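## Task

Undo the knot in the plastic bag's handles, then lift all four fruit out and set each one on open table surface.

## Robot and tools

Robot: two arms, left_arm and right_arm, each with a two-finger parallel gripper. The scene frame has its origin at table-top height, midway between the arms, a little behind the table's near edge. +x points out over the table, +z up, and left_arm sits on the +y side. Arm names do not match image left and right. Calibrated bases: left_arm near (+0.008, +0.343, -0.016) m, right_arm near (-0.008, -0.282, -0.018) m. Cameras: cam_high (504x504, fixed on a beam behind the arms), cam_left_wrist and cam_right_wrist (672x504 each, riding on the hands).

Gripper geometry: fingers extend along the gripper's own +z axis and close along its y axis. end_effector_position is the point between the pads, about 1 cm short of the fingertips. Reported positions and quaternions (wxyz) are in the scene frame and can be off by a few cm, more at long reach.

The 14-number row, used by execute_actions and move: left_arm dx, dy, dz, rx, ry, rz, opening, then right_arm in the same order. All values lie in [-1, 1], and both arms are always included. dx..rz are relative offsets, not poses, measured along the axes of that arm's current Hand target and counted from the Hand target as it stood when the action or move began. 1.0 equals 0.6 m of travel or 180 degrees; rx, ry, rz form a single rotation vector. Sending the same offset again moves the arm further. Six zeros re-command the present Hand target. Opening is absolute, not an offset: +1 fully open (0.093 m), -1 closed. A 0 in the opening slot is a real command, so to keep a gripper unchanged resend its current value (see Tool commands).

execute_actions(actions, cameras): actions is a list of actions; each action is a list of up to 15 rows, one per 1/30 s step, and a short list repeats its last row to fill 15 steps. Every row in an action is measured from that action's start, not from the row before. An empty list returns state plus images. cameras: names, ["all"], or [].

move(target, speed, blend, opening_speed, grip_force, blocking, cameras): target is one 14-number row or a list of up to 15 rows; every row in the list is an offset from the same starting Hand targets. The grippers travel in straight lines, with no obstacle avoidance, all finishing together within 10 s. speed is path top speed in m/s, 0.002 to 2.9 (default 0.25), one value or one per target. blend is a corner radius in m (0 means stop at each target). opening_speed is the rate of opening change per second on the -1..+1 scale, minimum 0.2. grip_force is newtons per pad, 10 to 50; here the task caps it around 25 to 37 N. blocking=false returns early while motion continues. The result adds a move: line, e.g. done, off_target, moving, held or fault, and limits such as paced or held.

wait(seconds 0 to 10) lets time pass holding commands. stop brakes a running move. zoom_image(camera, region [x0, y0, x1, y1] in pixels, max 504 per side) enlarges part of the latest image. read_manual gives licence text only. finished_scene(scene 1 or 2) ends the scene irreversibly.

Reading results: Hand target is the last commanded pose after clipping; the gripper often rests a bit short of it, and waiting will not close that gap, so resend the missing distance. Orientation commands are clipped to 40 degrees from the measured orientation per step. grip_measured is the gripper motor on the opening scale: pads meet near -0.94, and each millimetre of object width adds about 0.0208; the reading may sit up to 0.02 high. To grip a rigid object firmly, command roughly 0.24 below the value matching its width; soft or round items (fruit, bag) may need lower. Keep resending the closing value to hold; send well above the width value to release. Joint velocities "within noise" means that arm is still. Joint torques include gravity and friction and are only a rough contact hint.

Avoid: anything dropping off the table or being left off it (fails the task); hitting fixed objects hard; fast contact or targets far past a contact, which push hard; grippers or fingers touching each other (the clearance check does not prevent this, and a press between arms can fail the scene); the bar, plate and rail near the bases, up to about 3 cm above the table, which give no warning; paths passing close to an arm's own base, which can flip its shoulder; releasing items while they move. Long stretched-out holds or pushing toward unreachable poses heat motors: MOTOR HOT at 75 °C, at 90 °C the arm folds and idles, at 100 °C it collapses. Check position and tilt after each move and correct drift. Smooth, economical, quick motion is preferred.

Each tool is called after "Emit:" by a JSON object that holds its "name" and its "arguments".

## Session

Emit:
{"name": "execute_actions", "arguments": {"actions": []}}

Emit:
{"name": "zoom_image", "arguments": {"camera": "cam_high", "region": [150, 130, 350, 330]}}

Scene clock: 0.00 s.
left_arm: end_effector_position=(+0.3915, +0.3722, +0.0398) grip_measured=+1.000 end_effector_quat_wxyz=(+0.492, -0.066, +0.868, -0.003) | right_arm: end_effector_position=(+0.3641, -0.3100, +0.0522) grip_measured=+1.000 end_effector_quat_wxyz=(+0.546, +0.056, +0.833, -0.071)
Joint positions: left_arm=[0.031 1.511 0.418 0.585 0.016 -0.082 0.093] | right_arm=[0.023 1.559 0.32 0.824 0.196 0.015 0.093]
Joint velocities: within noise
Joint torques (N m): no reading
Motor temperatures (°C): left_arm=[25 39 39 31 25 26 30] | right_arm=[25 37 34 36 27 24 26]
Heat: left arm: 39 °C; right arm: 37 °C.
Hand target: left_arm +0.3977, +0.3744, +0.0527; +0.509, -0.067, +0.858, -0.001 | right_arm +0.3682, -0.3083, +0.0601; +0.556, +0.055, +0.827, -0.069
Tool commands: left_gripper/opening=+1.0 right_gripper/opening=+1.0
camera_calibration:
cam_left_wrist: T_world_to_cam=[[0.123832, -0.990176, 0.064936, 0.320214], [-0.831131, -0.139247, -0.538361, 0.432869], [0.542114, 0.0126958, -0.840209, -0.101376], [0, 0, 0, 1]] pos_world=[0.375075, 0.378631, 0.127069]
cam_right_wrist: T_world_to_cam=[[-0.156533, -0.985758, 0.0614703, -0.253951], [-0.743963, 0.076744, -0.663799, 0.366901], [0.649628, -0.149638, -0.74538, -0.156027], [0, 0, 0, 1]] pos_world=[0.334569, -0.301839, 0.14286]

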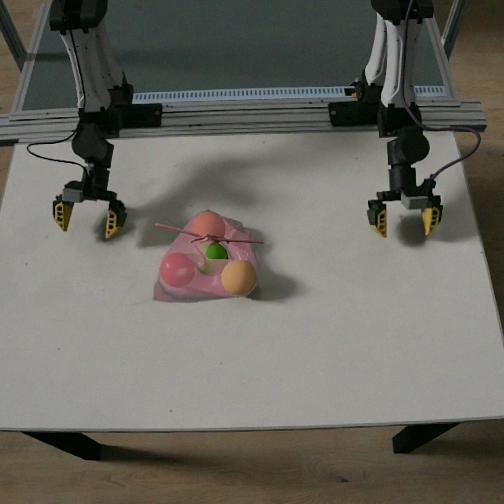

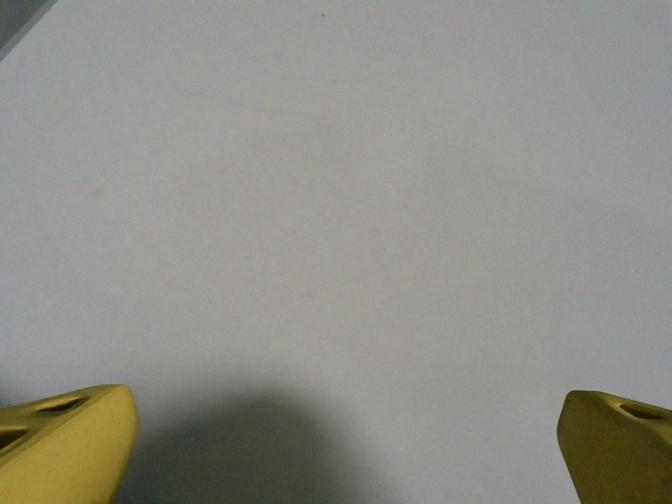

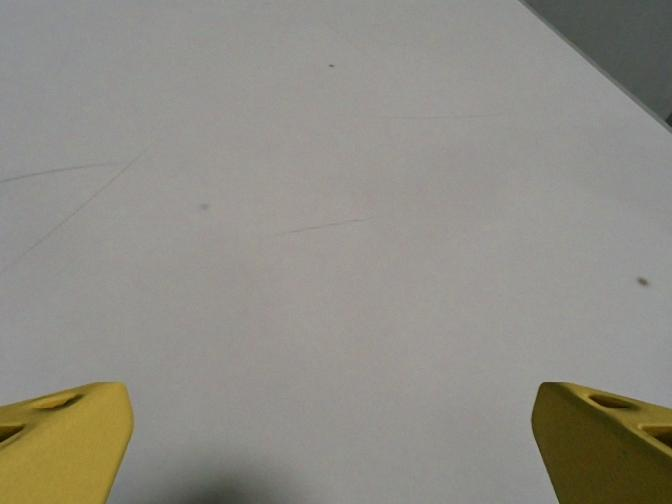

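Scaled by 2.520 from the camera's 504x504 image, which has a finer 720x720 frame.

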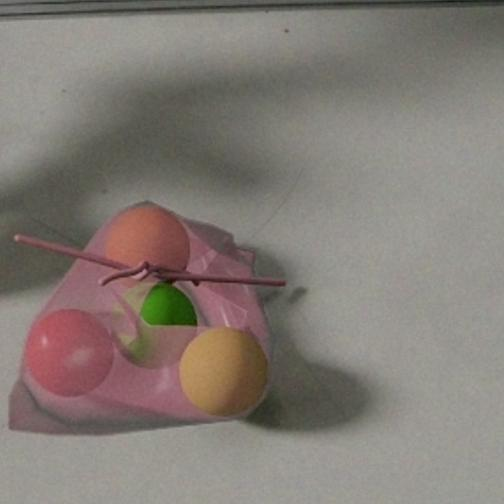

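Emit:
{"name": "move", "arguments": {"target": [-0.206,-0.435,-0.245,-0.001,0.34,0.045,1,-0.285,0.174,-0.168,-0.047,0.375,-0.037,1], "cameras": ["all"]}}

Emit:
{"name": "zoom_image", "arguments": {"camera": "cam_right_wrist", "region": [0, 0, 400, 350]}}

Emit:
{"name": "zoom_image", "arguments": {"camera": "cam_left_wrist", "region": [300, 0, 672, 350]}}

Scene clock: 4.00 s.
left_arm: end_effector_position=(+0.3654, +0.1220, +0.2419) grip_measured=+1.000 end_effector_quat_wxyz=(+0.145, +0.008, +0.987, -0.075) | right_arm: end_effector_position=(+0.3643, -0.1959, +0.2402) grip_measured=+1.000 end_effector_quat_wxyz=(+0.148, -0.003, +0.989, +0.023)
Joint positions: left_arm=[-0.635 1.939 2.28 -1.552 -0.044 -0.555 0.093] | right_arm=[0.255 1.847 2.106 -1.535 0.033 0.235 0.093]
Joint torques (N m): left_arm=[-0.7 -9.29 7.43 0.75 0.23 -0.3] | right_arm=[0.46 -7.32 6.39 0.8 -0.25 0.25]
Heat: left arm: 40 °C; right arm: 37 °C.
Hand target: left_arm +0.3575, +0.1204, +0.2500; +0.001, +0.000, +1.000, +0.000 | right_arm +0.3582, -0.1904, +0.2507; +0.001, +0.000, +1.000, +0.001
Off the commanded pose: left_arm 0.011 m, 19 deg | right_arm 0.013 m, 17 deg.
joint sent to its limit (left arm) — joint 4 (wrist pitch), lower limit. The joint targets are off in position and orientation.
joint sent to its limit (right arm) — joint 4 (wrist pitch), lower limit. The joint targets are off in position and orientation.
move: off_target (left_arm, right_arm)
camera_calibration:
cam_left_wrist: T_world_to_cam=[[-0.0328488, -0.990233, 0.135499, 0.102783], [-0.985581, 0.0546085, 0.160148, 0.348971], [-0.165983, -0.128285, -0.977749, 0.395001], [0, 0, 0, 1]] pos_world=[0.412879, 0.133395, 0.316398]
cam_right_wrist: T_world_to_cam=[[0.0245368, -0.998364, -0.0516438, -0.194215], [-0.989891, -0.0314821, 0.13829, 0.358903], [-0.13969, 0.0477285, -0.989044, 0.385796], [0, 0, 0, 1]] pos_world=[0.413932, -0.201012, 0.321906]

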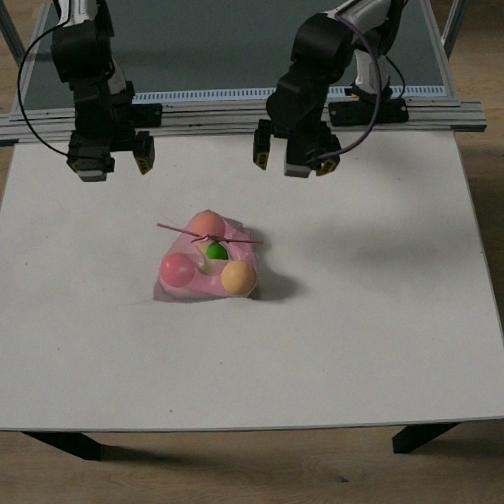

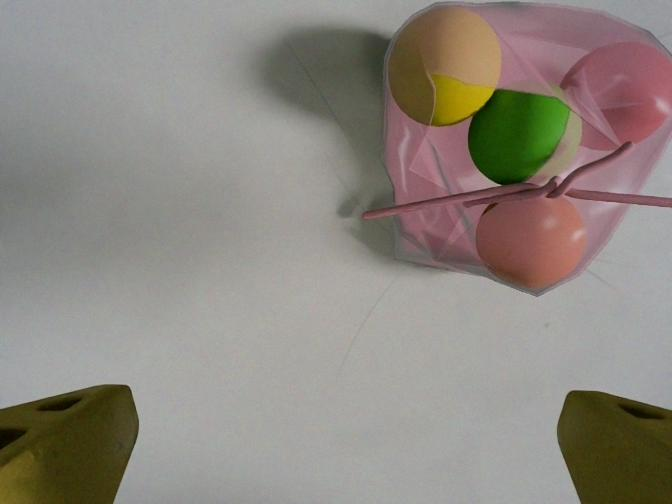

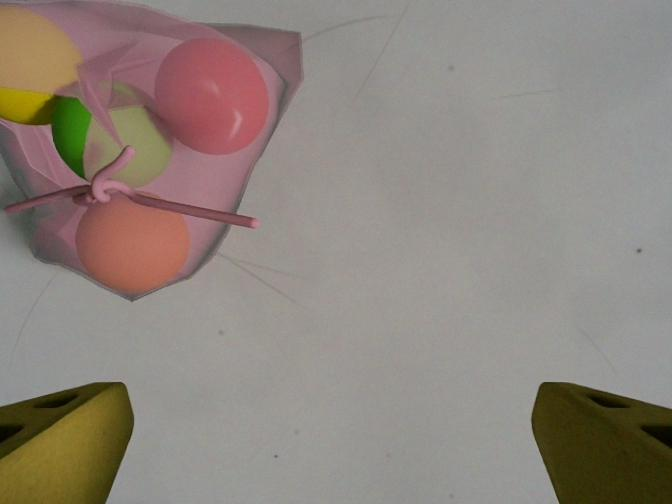

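Scaled by 1.260 from the camera's 672x504 image, which has a finer 960x720 frame.

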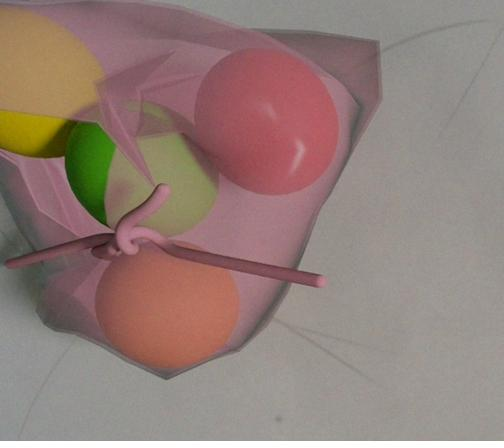

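Scaled by 1.355 from the camera's 672x504 image, which has a finer 960x720 frame.

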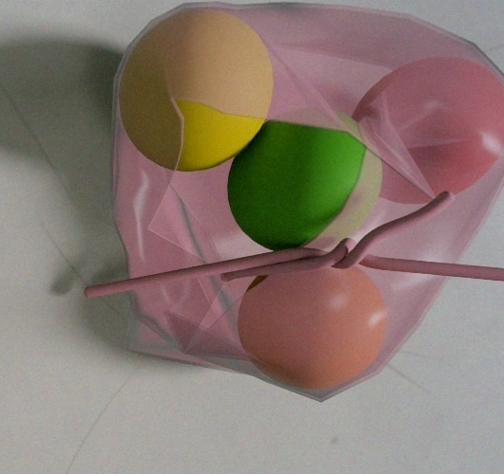

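Emit:
{"name": "move", "arguments": {"target": [0,0.2,0,0,0,0,1,-0.1,0.225,0.2,0,0,0.295,-0.42], "cameras": ["all"]}}

Scene clock: 7.93 s.
left_arm: end_effector_position=(+0.3704, +0.2371, +0.2361) grip_measured=+1.000 end_effector_quat_wxyz=(+0.126, -0.012, +0.991, -0.038) | right_arm: end_effector_position=(+0.4212, -0.0627, +0.1312) grip_measured=-0.417 end_effector_quat_wxyz=(+0.056, +0.444, +0.893, +0.057)
Joint positions: left_arm=[-0.345 1.794 2.076 -1.556 -0.008 -0.312 0.093] | right_arm=[0.492 2.379 2.503 -1.542 0.03 1.404 0.025]
Joint torques (N m): left_arm=[-0.18 -11.74 5.27 0.69 0.1 0.15] | right_arm=[0.59 -8.64 6.58 0.47 -0.21 0.23]
Heat: left arm: 40 °C; right arm: 37 °C.
Hand target: left_arm +0.3575, +0.2404, +0.2500; +0.001, +0.000, +1.000, +0.000 | right_arm +0.4184, -0.0553, +0.1310; +0.001, +0.447, +0.895, +0.001
Off the commanded pose: left_arm 0.019 m, 15 deg | right_arm 0.008 m, 9 deg.
joint sent to its limit (left arm) — joint 4 (wrist pitch), lower limit. The joint targets are off in position and orientation.
joint sent to its limit (right arm) — joint 4 (wrist pitch), lower limit. The joint targets are off in position and orientation.
move: off_target (left_arm, right_arm)
camera_calibration:
cam_left_wrist: T_world_to_cam=[[0.0178207, -0.997639, 0.0663175, 0.217074], [-0.97913, -0.00398271, 0.203196, 0.349866], [-0.202453, -0.0685546, -0.97689, 0.404008], [0, 0, 0, 1]] pos_world=[0.420488, 0.245652, 0.309184]
cam_right_wrist: T_world_to_cam=[[-0.777947, -0.607111, -0.16191, 0.30875], [-0.618141, 0.693269, 0.370514, 0.292869], [-0.112696, 0.388323, -0.914606, 0.279802], [0, 0, 0, 1]] pos_world=[0.452758, -0.124245, 0.197386]

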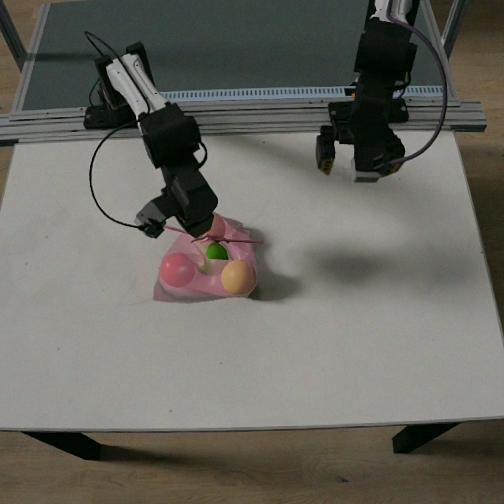

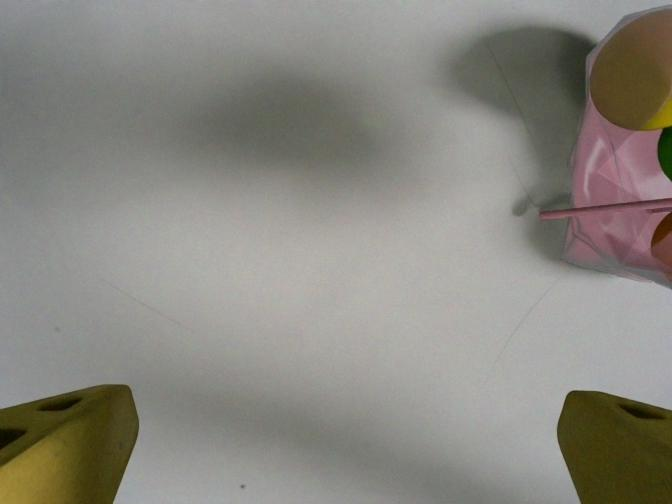

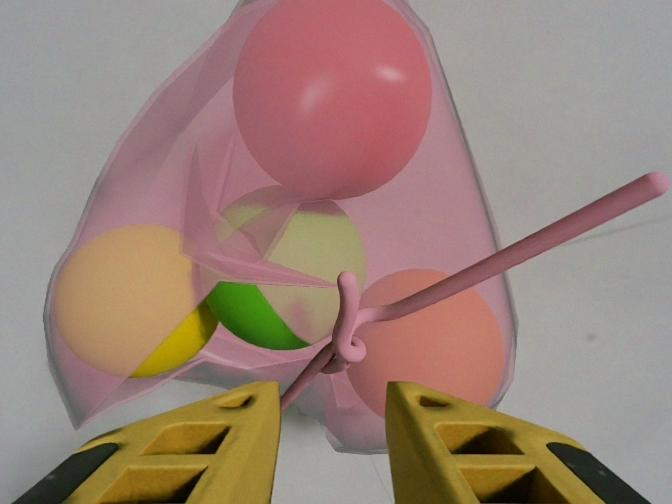

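Emit:
{"name": "move", "arguments": {"target": [[0,0,0,0,0,0,1,-0.01,0.005,0.066,0,0,0,-0.6]], "speed": 0.08, "cameras": ["cam_right_wrist"]}}

Emit:
{"name": "zoom_image", "arguments": {"camera": "cam_right_wrist", "region": [230, 250, 450, 470]}}

Scene clock: 9.67 s.
left_arm: end_effector_position=(+0.3704, +0.2371, +0.2361) grip_measured=+1.000 end_effector_quat_wxyz=(+0.126, -0.012, +0.991, -0.038) | right_arm: end_effector_position=(+0.4251, -0.0616, +0.0925) grip_measured=-0.597 end_effector_quat_wxyz=(+0.033, +0.445, +0.894, +0.027)
Joint positions: left_arm=[-0.345 1.794 2.076 -1.556 -0.008 -0.312 0.093] | right_arm=[0.489 2.472 2.518 -1.542 0.027 1.404 0.017]
Joint torques (N m): left_arm=[-0.18 -11.77 5.12 0.67 0.14 0.18] | right_arm=[-0.39 -9.09 6.97 0.31 -0.18 0.13]
Heat: left arm: 41 °C; right arm: 38 °C.
Hand target: left_arm +0.3575, +0.2404, +0.2500; +0.001, +0.000, +1.000, +0.000 | right_arm +0.4245, -0.0582, +0.0914; +0.001, +0.447, +0.895, +0.001
Off the commanded pose: left_arm 0.019 m, 15 deg | right_arm 0.004 m, 5 deg.
joint sent to its limit (left arm) — joint 4 (wrist pitch), lower limit. The joint targets are off in position and orientation.
joint sent to its limit (right arm) — joint 4 (wrist pitch), lower limit. The joint targets are off in position and orientation.
move: off_target (left_arm, right_arm)
camera_calibration:
cam_right_wrist: T_world_to_cam=[[-0.788024, -0.609398, -0.0874718, 0.303356], [-0.590195, 0.707357, 0.388993, 0.296129], [-0.175178, 0.358161, -0.917079, 0.269213], [0, 0, 0, 1]] pos_world=[0.460986, -0.121027, 0.158233]
Images, in order (width x height): cam_right_wrist 672x504.

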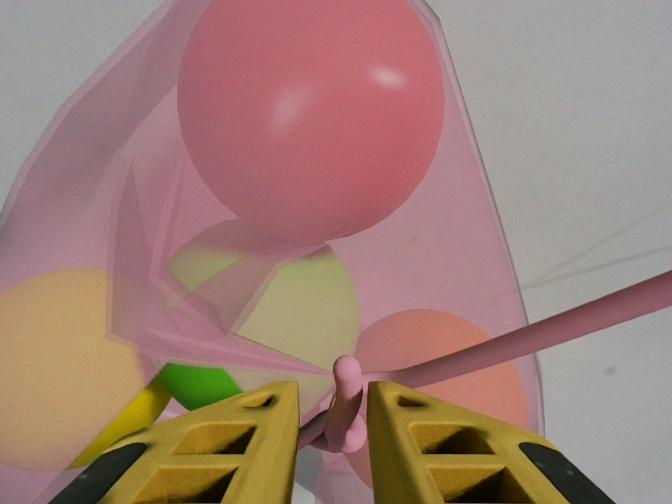

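Scaled by 2.291 from the camera's 672x504 image, which has a finer 960x720 frame.

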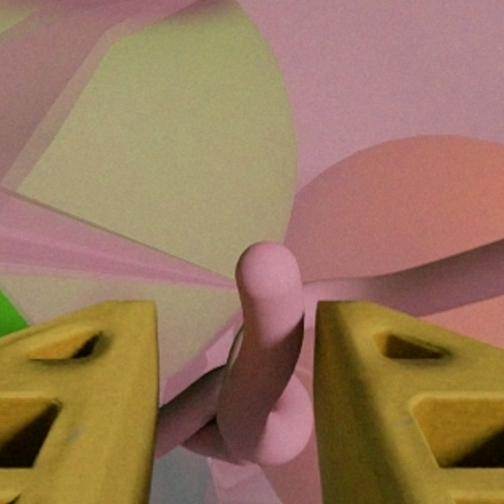

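Emit:
{"name": "move", "arguments": {"target": [[0,0,0,0,0,0,1,-0.004,0,0.014,0,0,0,-0.6],[0,0,0,0,0,0,1,-0.004,0,0.014,0,0,0,-1]], "speed": 0.06, "cameras": ["cam_right_wrist"]}}

Emit:
{"name": "zoom_image", "arguments": {"camera": "cam_right_wrist", "region": [230, 250, 450, 470]}}

Scene clock: 11.73 s.
left_arm: end_effector_position=(+0.3704, +0.2371, +0.2361) grip_measured=+1.000 end_effector_quat_wxyz=(+0.126, -0.012, +0.991, -0.038) | right_arm: end_effector_position=(+0.4263, -0.0635, +0.0846) grip_measured=-0.944 end_effector_quat_wxyz=(+0.028, +0.447, +0.894, +0.020)
Joint positions: left_arm=[-0.345 1.794 2.076 -1.556 -0.008 -0.312 0.093] | right_arm=[0.485 2.49 2.521 -1.543 0.027 1.404 0]
Joint torques (N m): left_arm=[-0.02 -11.71 5.05 0.67 0.13 0.17] | right_arm=[-0.39 -8.99 6.79 0.23 -0.23 0.13]
Heat: left arm: 42 °C; right arm: 38 °C.
Hand target: left_arm +0.3575, +0.2404, +0.2500; +0.001, +0.000, +1.000, +0.000 | right_arm +0.4260, -0.0601, +0.0830; +0.001, +0.447, +0.895, +0.001
Off the commanded pose: left_arm 0.019 m, 15 deg | right_arm 0.004 m, 4 deg.
joint sent to its limit (left arm) — joint 4 (wrist pitch), lower limit. The joint targets are off in position and orientation.
joint sent to its limit (right arm) — joint 4 (wrist pitch), lower limit. The joint targets are off in position and orientation.
move: off_target (left_arm, right_arm); target 2's new opening was sent with right_arm's hand 0.004 m and 4 deg from that target
camera_calibration:
cam_right_wrist: T_world_to_cam=[[-0.791868, -0.606433, -0.0720039, 0.303013], [-0.581541, 0.712814, 0.392053, 0.29764], [-0.186429, 0.352328, -0.91712, 0.267397], [0, 0, 0, 1]] pos_world=[0.462886, -0.122617, 0.150363]
Images, in order (width x height): cam_right_wrist 672x504.

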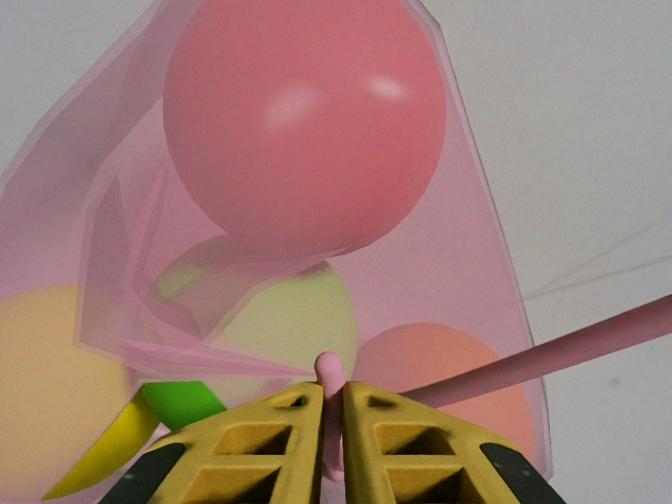

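Scaled by 2.291 from the camera's 672x504 image, which has a finer 960x720 frame.

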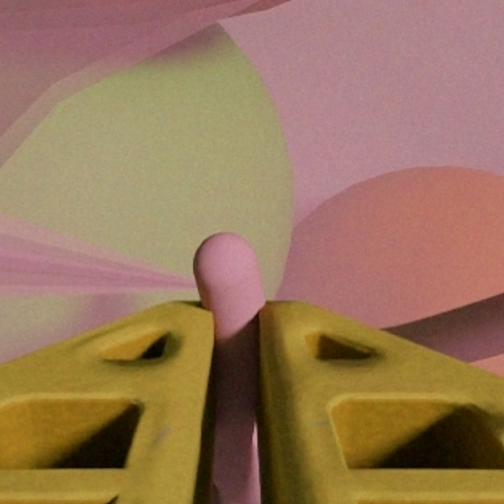

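Gripped. Lift.

Emit:
{"name": "move", "arguments": {"target": [0,0,0,0,0,0,1,0,0,-0.25,0,0,0,-1], "speed": 0.1, "cameras": ["all"]}}

Emit:
{"name": "zoom_image", "arguments": {"camera": "cam_high", "region": [130, 150, 300, 320]}}

Scene clock: 14.03 s.
left_arm: end_effector_position=(+0.3704, +0.2371, +0.2361) grip_measured=+1.000 end_effector_quat_wxyz=(+0.126, -0.012, +0.991, -0.038) | right_arm: end_effector_position=(+0.4336, -0.0604, +0.2043) grip_measured=-0.944 end_effector_quat_wxyz=(+0.117, +0.442, +0.878, +0.142)
Joint positions: left_arm=[-0.345 1.794 2.076 -1.556 -0.008 -0.312 0.093] | right_arm=[0.485 2.312 2.647 -1.543 0.027 1.404 0]
Joint torques (N m): left_arm=[-0.09 -11.71 5.19 0.7 0.1 0.17] | right_arm=[-0.1 -13.16 6.13 0.96 -0.18 0.08]
Heat: left arm: 42 °C; right arm: 39 °C.
Hand target: left_arm +0.3575, +0.2404, +0.2500; +0.001, +0.000, +1.000, +0.000 | right_arm +0.4257, -0.0603, +0.2330; +0.001, +0.447, +0.895, +0.001
Off the commanded pose: left_arm 0.019 m, 15 deg | right_arm 0.030 m, 21 deg.
joint sent to its limit (left arm) — joint 4 (wrist pitch), lower limit. The joint targets are off in position and orientation.
joint sent to its limit (right arm) — joint 4 (wrist pitch), lower limit. The joint targets are off in position and orientation.
move: off_target (left_arm, right_arm)
camera_calibration:
cam_left_wrist: T_world_to_cam=[[0.0178207, -0.997639, 0.0663175, 0.217074], [-0.97913, -0.00398271, 0.203196, 0.349866], [-0.202453, -0.0685546, -0.97689, 0.404008], [0, 0, 0, 1]] pos_world=[0.420488, 0.245652, 0.309184]
cam_right_wrist: T_world_to_cam=[[-0.733701, -0.574745, -0.362424, 0.355328], [-0.676983, 0.663959, 0.317573, 0.306405], [0.0581114, 0.478359, -0.87624, 0.270579], [0, 0, 0, 1]] pos_world=[0.452412, -0.128652, 0.268566]

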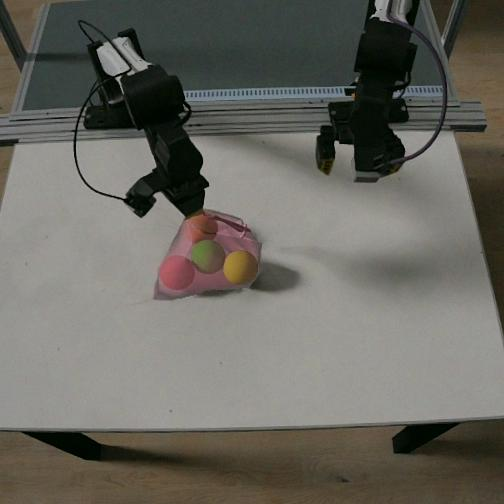

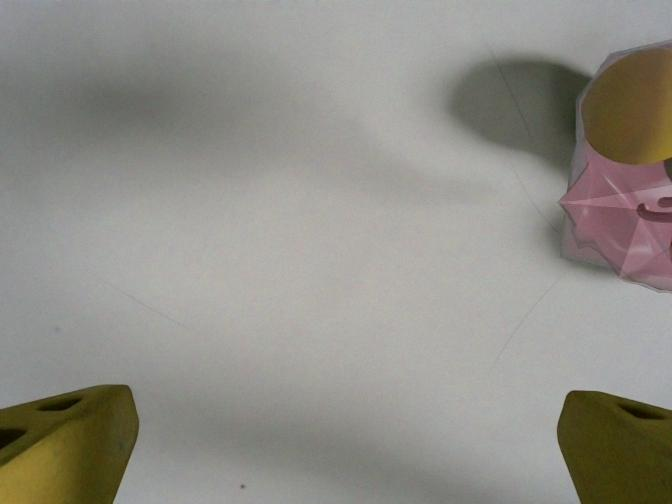

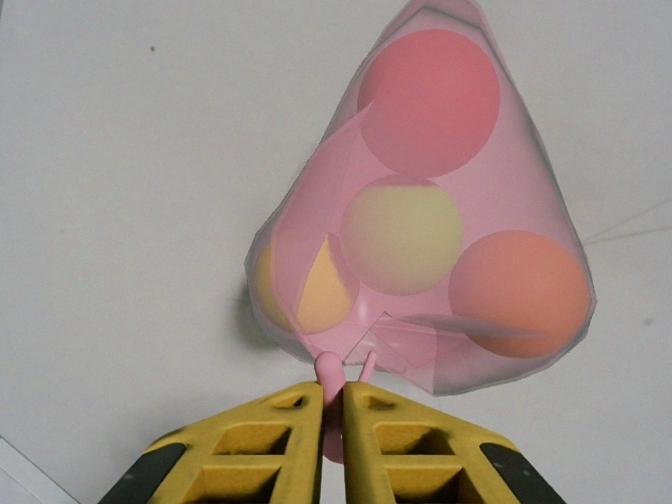

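Scaled by 2.965 from the camera's 504x504 image, which has a finer 720x720 frame.

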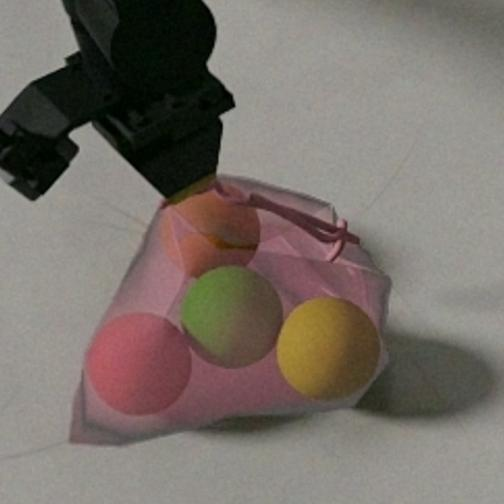

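Emit:
{"name": "move", "arguments": {"target": [0,0,0,0,0,0,1,-0.107,-0.08,-0.08,0,0,0,-1], "speed": 0.1, "cameras": ["all"]}}

Emit:
{"name": "zoom_image", "arguments": {"camera": "cam_high", "region": [110, 130, 300, 320]}}

Scene clock: 16.90 s.
left_arm: end_effector_position=(+0.3704, +0.2371, +0.2361) grip_measured=+1.000 end_effector_quat_wxyz=(+0.126, -0.012, +0.991, -0.038) | right_arm: end_effector_position=(+0.4376, -0.1339, +0.2592) grip_measured=-0.944 end_effector_quat_wxyz=(+0.165, +0.438, +0.868, +0.165)
Joint positions: left_arm=[-0.345 1.794 2.076 -1.556 -0.008 -0.312 0.093] | right_arm=[0.336 2.159 2.595 -1.543 0.009 1.258 0]
Joint torques (N m): left_arm=[-0.14 -11.71 5.22 0.69 0.13 0.17] | right_arm=[-0.57 -12.6 4.03 1.19 -0.05 0]
Heat: left arm: 43 °C; right arm: 41 °C.
Hand target: left_arm +0.3575, +0.2404, +0.2500; +0.001, +0.000, +1.000, +0.000 | right_arm +0.4258, -0.1405, +0.2809; +0.001, +0.447, +0.895, +0.001
Off the commanded pose: left_arm 0.019 m, 15 deg | right_arm 0.026 m, 27 deg.
joint sent to its limit (left arm) — joint 4 (wrist pitch), lower limit. The joint targets are off in position and orientation.
joint sent to its limit (right arm) — joint 4 (wrist pitch), lower limit. The joint targets are off in position and orientation.
move: off_target (left_arm, right_arm)
camera_calibration:
cam_left_wrist: T_world_to_cam=[[0.0178207, -0.997639, 0.0663175, 0.217074], [-0.97913, -0.00398271, 0.203196, 0.349866], [-0.202453, -0.0685546, -0.97689, 0.404008], [0, 0, 0, 1]] pos_world=[0.420488, 0.245652, 0.309184]
cam_right_wrist: T_world_to_cam=[[-0.695888, -0.568548, -0.43874, 0.339923], [-0.70111, 0.670148, 0.243612, 0.371059], [0.155515, 0.477132, -0.864963, 0.307961], [0, 0, 0, 1]] pos_world=[0.448809, -0.202339, 0.325118]

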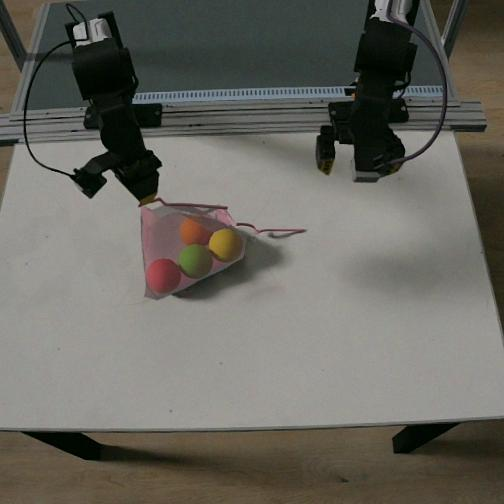

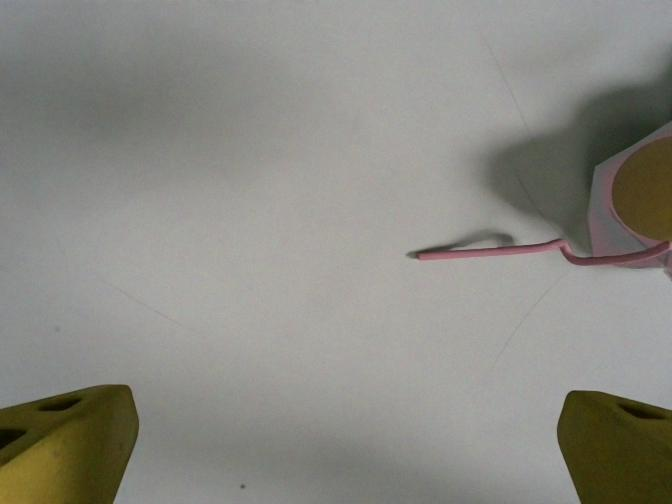

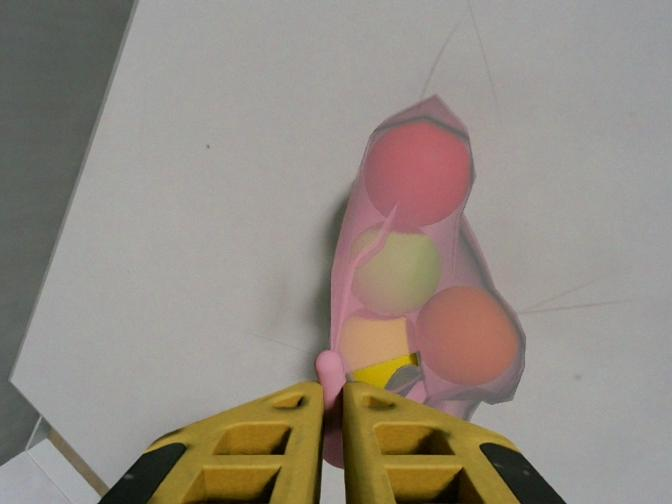

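Scaled by 2.653 from the camera's 504x504 image, which has a finer 720x720 frame.

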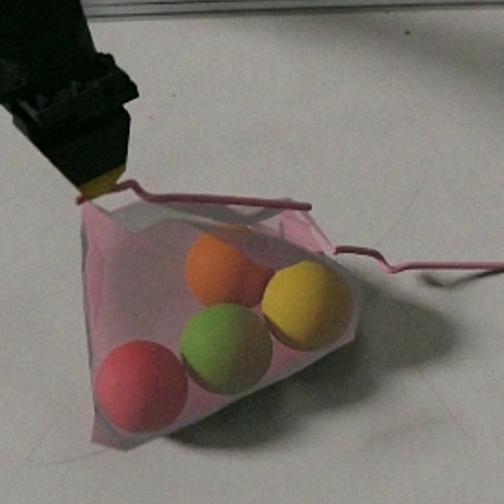

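Emit:
{"name": "move", "arguments": {"target": [0.02,-0.23,0,0,0,0,1,0,0,0,0,0,0,-1], "cameras": ["cam_left_wrist"]}}

Emit:
{"name": "zoom_image", "arguments": {"camera": "cam_left_wrist", "region": [300, 50, 672, 400]}}

Scene clock: 18.83 s.
left_arm: end_effector_position=(+0.3503, +0.1008, +0.2388) grip_measured=+1.000 end_effector_quat_wxyz=(+0.129, +0.010, +0.988, -0.088) | right_arm: end_effector_position=(+0.4376, -0.1339, +0.2592) grip_measured=-0.944 end_effector_quat_wxyz=(+0.165, +0.438, +0.868, +0.165)
Joint positions: left_arm=[-0.69 1.946 2.279 -1.559 -0.024 -0.61 0.093] | right_arm=[0.336 2.159 2.595 -1.543 0.009 1.257 0]
Joint torques (N m): left_arm=[-0.29 -9.76 7.72 0.79 0.12 -0.31] | right_arm=[-0.51 -12.53 3.92 1.22 -0.03 0.01]
Motor temperatures (°C): left_arm=[25 43 41 31 25 26 29] | right_arm=[25 42 35 36 27 24 27]
Heat: left arm: 43 °C; right arm: 42 °C.
Hand target: left_arm +0.3456, +0.1024, +0.2499; +0.001, +0.000, +1.000, +0.000 | right_arm +0.4258, -0.1405, +0.2809; +0.001, +0.447, +0.895, +0.001
Off the commanded pose: left_arm 0.012 m, 18 deg | right_arm 0.026 m, 27 deg.
joint sent to its limit (left arm) — joint 4 (wrist pitch), lower limit. The joint targets are off in position and orientation.
joint sent to its limit (right arm) — joint 4 (wrist pitch), lower limit. The joint targets are off in position and orientation.
move: off_target (left_arm, right_arm)
camera_calibration:
cam_left_wrist: T_world_to_cam=[[-0.0372151, -0.986297, 0.160729, 0.0768349], [-0.979557, 0.0678238, 0.189387, 0.325336], [-0.197693, -0.150395, -0.968658, 0.397904], [0, 0, 0, 1]] pos_world=[0.400207, 0.113559, 0.311469]
Images, in order (width x height): cam_left_wrist 672x504.

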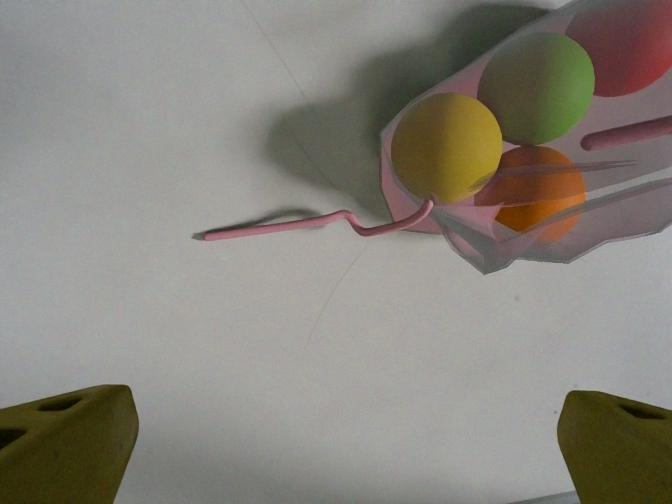

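Scaled by 1.355 from the camera's 672x504 image, which has a finer 960x720 frame.

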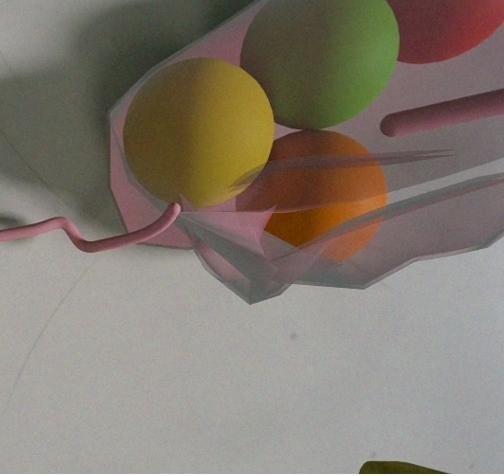

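Emit:
{"name": "move", "arguments": {"target": [0,0,0,0,0,0,1,0.02,-0.027,0.233,0,0,0,-1], "speed": 0.1, "cameras": ["cam_left_wrist","cam_high"]}}

Emit:
{"name": "zoom_image", "arguments": {"camera": "cam_left_wrist", "region": [300, 50, 672, 400]}}

Scene clock: 22.07 s.
left_arm: end_effector_position=(+0.3503, +0.1008, +0.2388) grip_measured=+1.000 end_effector_quat_wxyz=(+0.129, +0.009, +0.988, -0.088) | right_arm: end_effector_position=(+0.4112, -0.1451, +0.1485) grip_measured=-0.944 end_effector_quat_wxyz=(+0.041, +0.451, +0.891, +0.039)
Joint positions: left_arm=[-0.69 1.946 2.279 -1.559 -0.024 -0.61 0.093] | right_arm=[0.33 2.208 2.287 -1.543 0.009 1.257 0]
Joint torques (N m): left_arm=[-0.27 -9.74 7.66 0.81 0.09 -0.3] | right_arm=[0.85 -7.73 4.36 0.39 -0.04 0.16]
Heat: left arm: 44 °C; right arm: 42 °C.
Hand target: left_arm +0.3456, +0.1024, +0.2499; +0.001, +0.000, +1.000, +0.000 | right_arm +0.4059, -0.1405, +0.1410; +0.001, +0.447, +0.895, +0.001
Off the commanded pose: left_arm 0.012 m, 18 deg | right_arm 0.010 m, 6 deg.
joint sent to its limit (left arm) — joint 4 (wrist pitch), lower limit. The joint targets are off in position and orientation.
joint sent to its limit (right arm) — joint 4 (wrist pitch), lower limit. The joint targets are off in position and orientation.
move: off_target (left_arm, right_arm)
camera_calibration:
cam_left_wrist: T_world_to_cam=[[-0.0368719, -0.986287, 0.16087, 0.0766515], [-0.979552, 0.067532, 0.18952, 0.325325], [-0.197785, -0.150592, -0.968609, 0.397947], [0, 0, 0, 1]] pos_world=[0.400207, 0.113558, 0.311469]
Images, in order (width x height): cam_high 504x504, cam_left_wrist 672x504.

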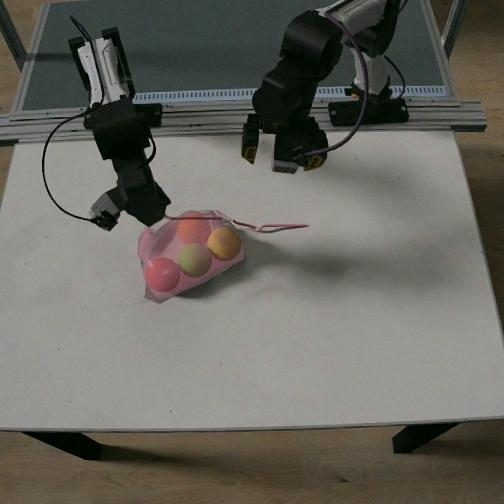

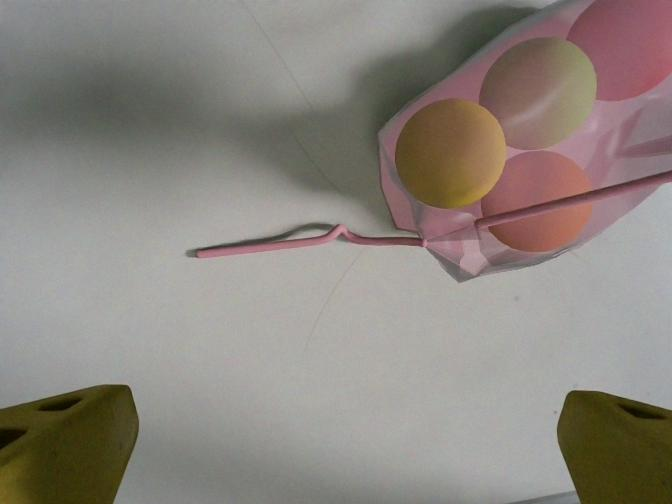

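Scaled by 1.355 from the camera's 672x504 image, which has a finer 960x720 frame.

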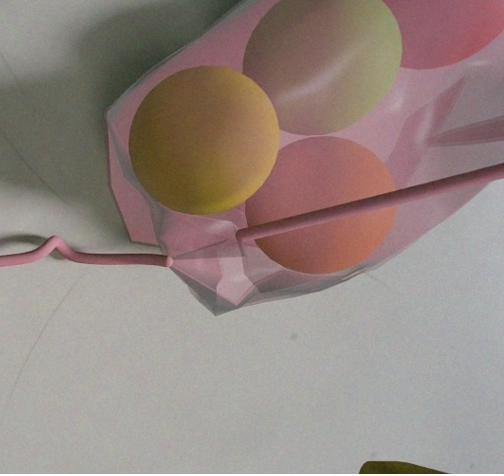

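Emit:
{"name": "move", "arguments": {"target": [[0,0.13,0,0,0,0,1,0.03,0.127,-0.133,0,0,0,-1],[0,0.13,0,0,0,0,1,0.053,0.29,-0.05,0,0,0,-1]], "speed": 0.12, "blend": [0.03,0], "cameras": ["cam_left_wrist","cam_high"]}}

Emit:
{"name": "zoom_image", "arguments": {"camera": "cam_high", "region": [110, 130, 300, 320]}}

Scene clock: 25.87 s.
left_arm: end_effector_position=(+0.3574, +0.1756, +0.2352) grip_measured=+1.000 end_effector_quat_wxyz=(+0.121, -0.011, +0.991, -0.057) | right_arm: end_effector_position=(+0.5201, -0.0193, +0.1683) grip_measured=-0.944 end_effector_quat_wxyz=(+0.176, +0.424, +0.858, +0.229)
Joint positions: left_arm=[-0.517 1.834 2.122 -1.559 -0.02 -0.481 0.093] | right_arm=[0.474 2.557 2.84 -1.274 0.009 1.38 0]
Joint torques (N m): left_arm=[-0.08 -12.37 5.22 0.71 0.15 0.17] | right_arm=[0.69 -9.83 6.83 1.88 0.01 0.25]
Heat: left arm: 44 °C; right arm: 42 °C.
Hand target: left_arm +0.3456, +0.1804, +0.2500; +0.001, +0.000, +1.000, +0.000 | right_arm +0.5258, -0.0105, +0.1715; +0.001, +0.447, +0.895, +0.001
Off the commanded pose: left_arm 0.019 m, 15 deg | right_arm 0.011 m, 33 deg.
elbow stopped short (right arm): the move would have taken joint 3 (elbow) straighter than the controller allows.
joint sent to its limit (left arm) — joint 4 (wrist pitch), lower limit. The joint targets are off in position and orientation.
move: off_target (left_arm, right_arm)
camera_calibration:
cam_left_wrist: T_world_to_cam=[[0.0128544, -0.994536, 0.1036, 0.148458], [-0.977243, 0.00944392, 0.211913, 0.331952], [-0.211733, -0.103966, -0.971782, 0.404651], [0, 0, 0, 1]] pos_world=[0.408168, 0.186582, 0.307507]
Images, in order (width x height): cam_high 504x504, cam_left_wrist 672x504.

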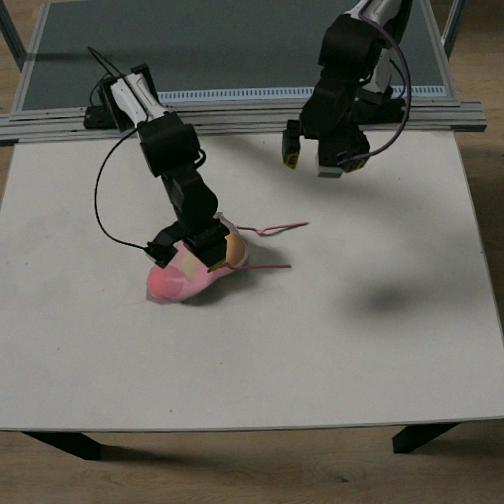

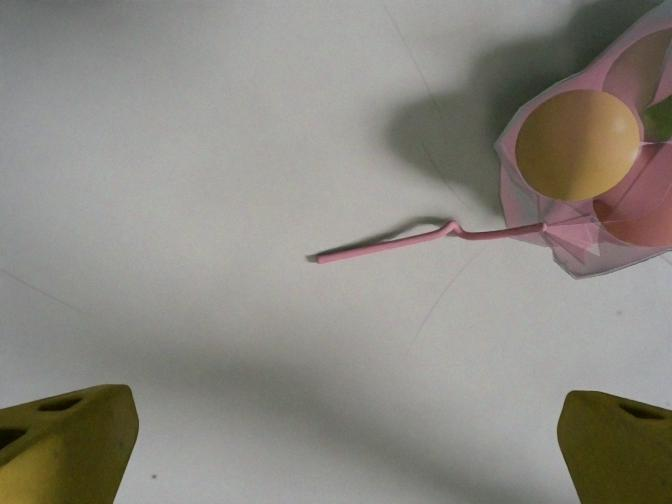

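Scaled by 2.653 from the camera's 504x504 image, which has a finer 720x720 frame.

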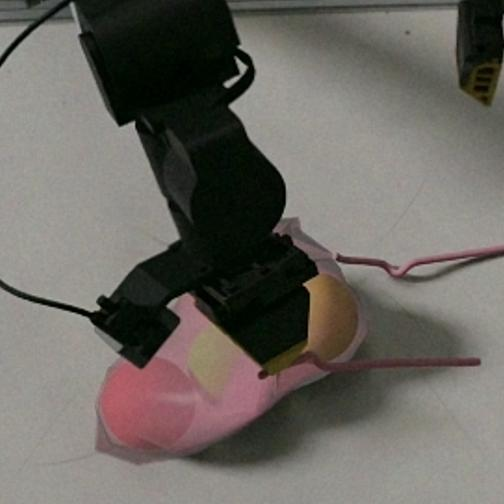

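Emit:
{"name": "move", "arguments": {"target": [-0.05,-0.09,-0.06,0,0,0,0.6,0,0,0,0,0,0,-1], "speed": 0.12, "cameras": ["cam_left_wrist"]}}

Emit:
{"name": "zoom_image", "arguments": {"camera": "cam_left_wrist", "region": [300, 50, 672, 400]}}

Scene clock: 27.77 s.
left_arm: end_effector_position=(+0.3816, +0.1272, +0.2773) grip_measured=+0.602 end_effector_quat_wxyz=(+0.192, +0.007, +0.975, -0.109) | right_arm: end_effector_position=(+0.5201, -0.0193, +0.1683) grip_measured=-0.944 end_effector_quat_wxyz=(+0.176, +0.424, +0.858, +0.229)
Joint positions: left_arm=[-0.595 1.95 2.417 -1.559 -0.02 -0.519 0.074] | right_arm=[0.474 2.557 2.84 -1.274 0.009 1.38 0]
Joint torques (N m): left_arm=[-0.94 -9.09 7.36 1.01 0.05 -0.28] | right_arm=[0.46 -9.72 6.75 1.94 -0.02 0.2]
Heat: left arm: 44 °C; right arm: 43 °C.
Hand target: left_arm +0.3755, +0.1264, +0.2860; +0.001, +0.000, +1.000, +0.000 | right_arm +0.5258, -0.0105, +0.1715; +0.001, +0.447, +0.895, +0.001
Off the commanded pose: left_arm 0.011 m, 25 deg | right_arm 0.011 m, 33 deg.
elbow stopped short (right arm): the move would have taken joint 3 (elbow) straighter than the controller allows.
joint sent to its limit (left arm) — joint 4 (wrist pitch), lower limit. The joint targets are off in position and orientation.
move: off_target (left_arm, right_arm)
camera_calibration:
cam_left_wrist: T_world_to_cam=[[-0.0496443, -0.978645, 0.199473, 0.0908837], [-0.996146, 0.062976, 0.061052, 0.38945], [-0.0723102, -0.195673, -0.978, 0.405853], [0, 0, 0, 1]] pos_world=[0.421809, 0.143831, 0.355019]
Images, in order (width x height): cam_left_wrist 672x504.

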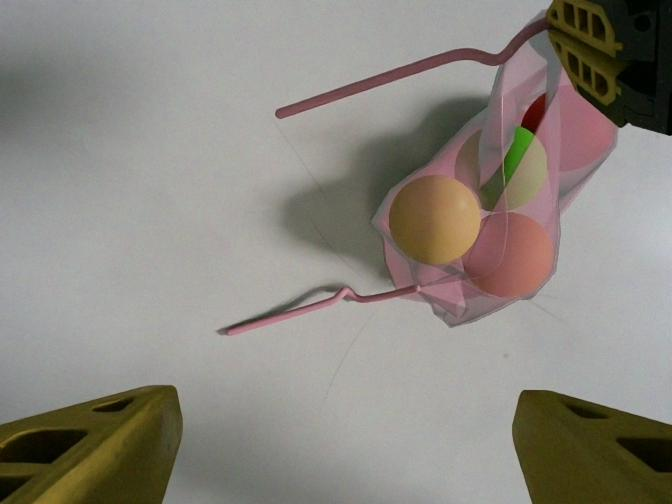

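Scaled by 1.355 from the camera's 672x504 image, which has a finer 960x720 frame.

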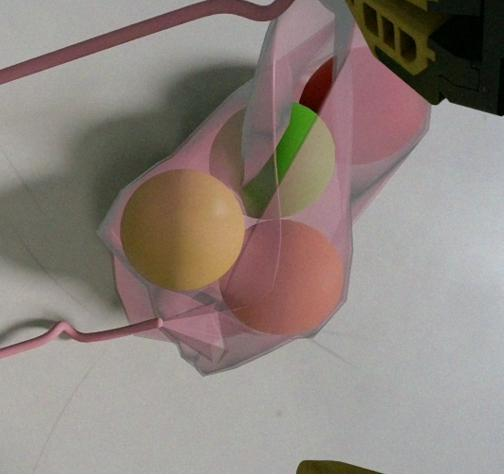

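Emit:
{"name": "move", "arguments": {"target": [0,0,0,0,0,0,0.6,0.05,-0.05,0.15,0,0,0,-1], "speed": 0.12, "cameras": ["cam_left_wrist"]}}

Emit:
{"name": "zoom_image", "arguments": {"camera": "cam_left_wrist", "region": [300, 50, 672, 400]}}

Scene clock: 31.10 s.
left_arm: end_effector_position=(+0.3816, +0.1272, +0.2773) grip_measured=+0.602 end_effector_quat_wxyz=(+0.192, +0.007, +0.975, -0.109) | right_arm: end_effector_position=(+0.4885, -0.0084, +0.0863) grip_measured=-0.944 end_effector_quat_wxyz=(+0.098, +0.438, +0.883, +0.138)
Joint positions: left_arm=[-0.595 1.95 2.417 -1.559 -0.02 -0.52 0.074] | right_arm=[0.515 2.68 2.84 -1.397 0.009 1.426 0]
Joint torques (N m): left_arm=[-1.07 -9.1 7.49 1.01 0.07 -0.34] | right_arm=[0.57 -9.85 6.74 0.83 0.03 0.24]
Heat: left arm: 44 °C; right arm: 43 °C.
Hand target: left_arm +0.3755, +0.1264, +0.2860; +0.001, +0.000, +1.000, +0.000 | right_arm +0.4840, -0.0044, +0.0814; +0.001, +0.447, +0.895, +0.001
Off the commanded pose: left_arm 0.011 m, 25 deg | right_arm 0.008 m, 19 deg.
elbow stopped short (right arm): the move would have taken joint 3 (elbow) straighter than the controller allows.
joint sent to its limit (left arm) — joint 4 (wrist pitch), lower limit. The joint targets are off in position and orientation.
move: off_target (left_arm, right_arm)
camera_calibration:
cam_left_wrist: T_world_to_cam=[[-0.0490208, -0.97862, 0.199752, 0.0906141], [-0.996177, 0.062384, 0.06116, 0.389504], [-0.0723137, -0.19599, -0.977936, 0.405897], [0, 0, 0, 1]] pos_world=[0.421808, 0.14393, 0.355019]
Images, in order (width x height): cam_left_wrist 672x504.

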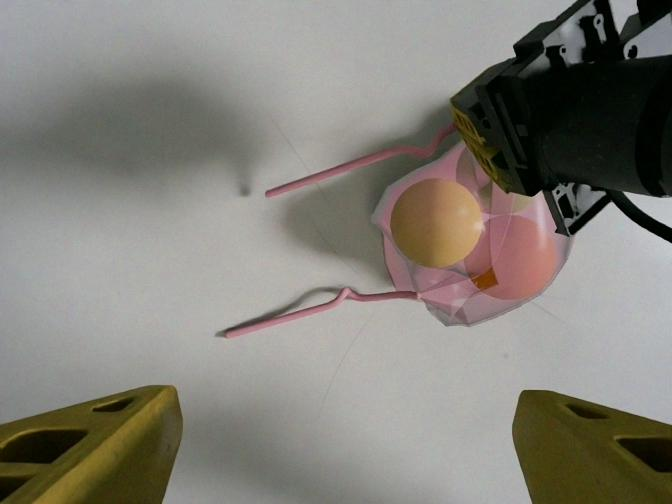

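Scaled by 1.355 from the camera's 672x504 image, which has a finer 960x720 frame.

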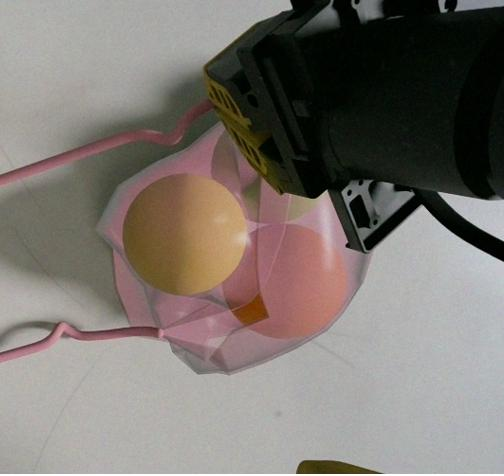

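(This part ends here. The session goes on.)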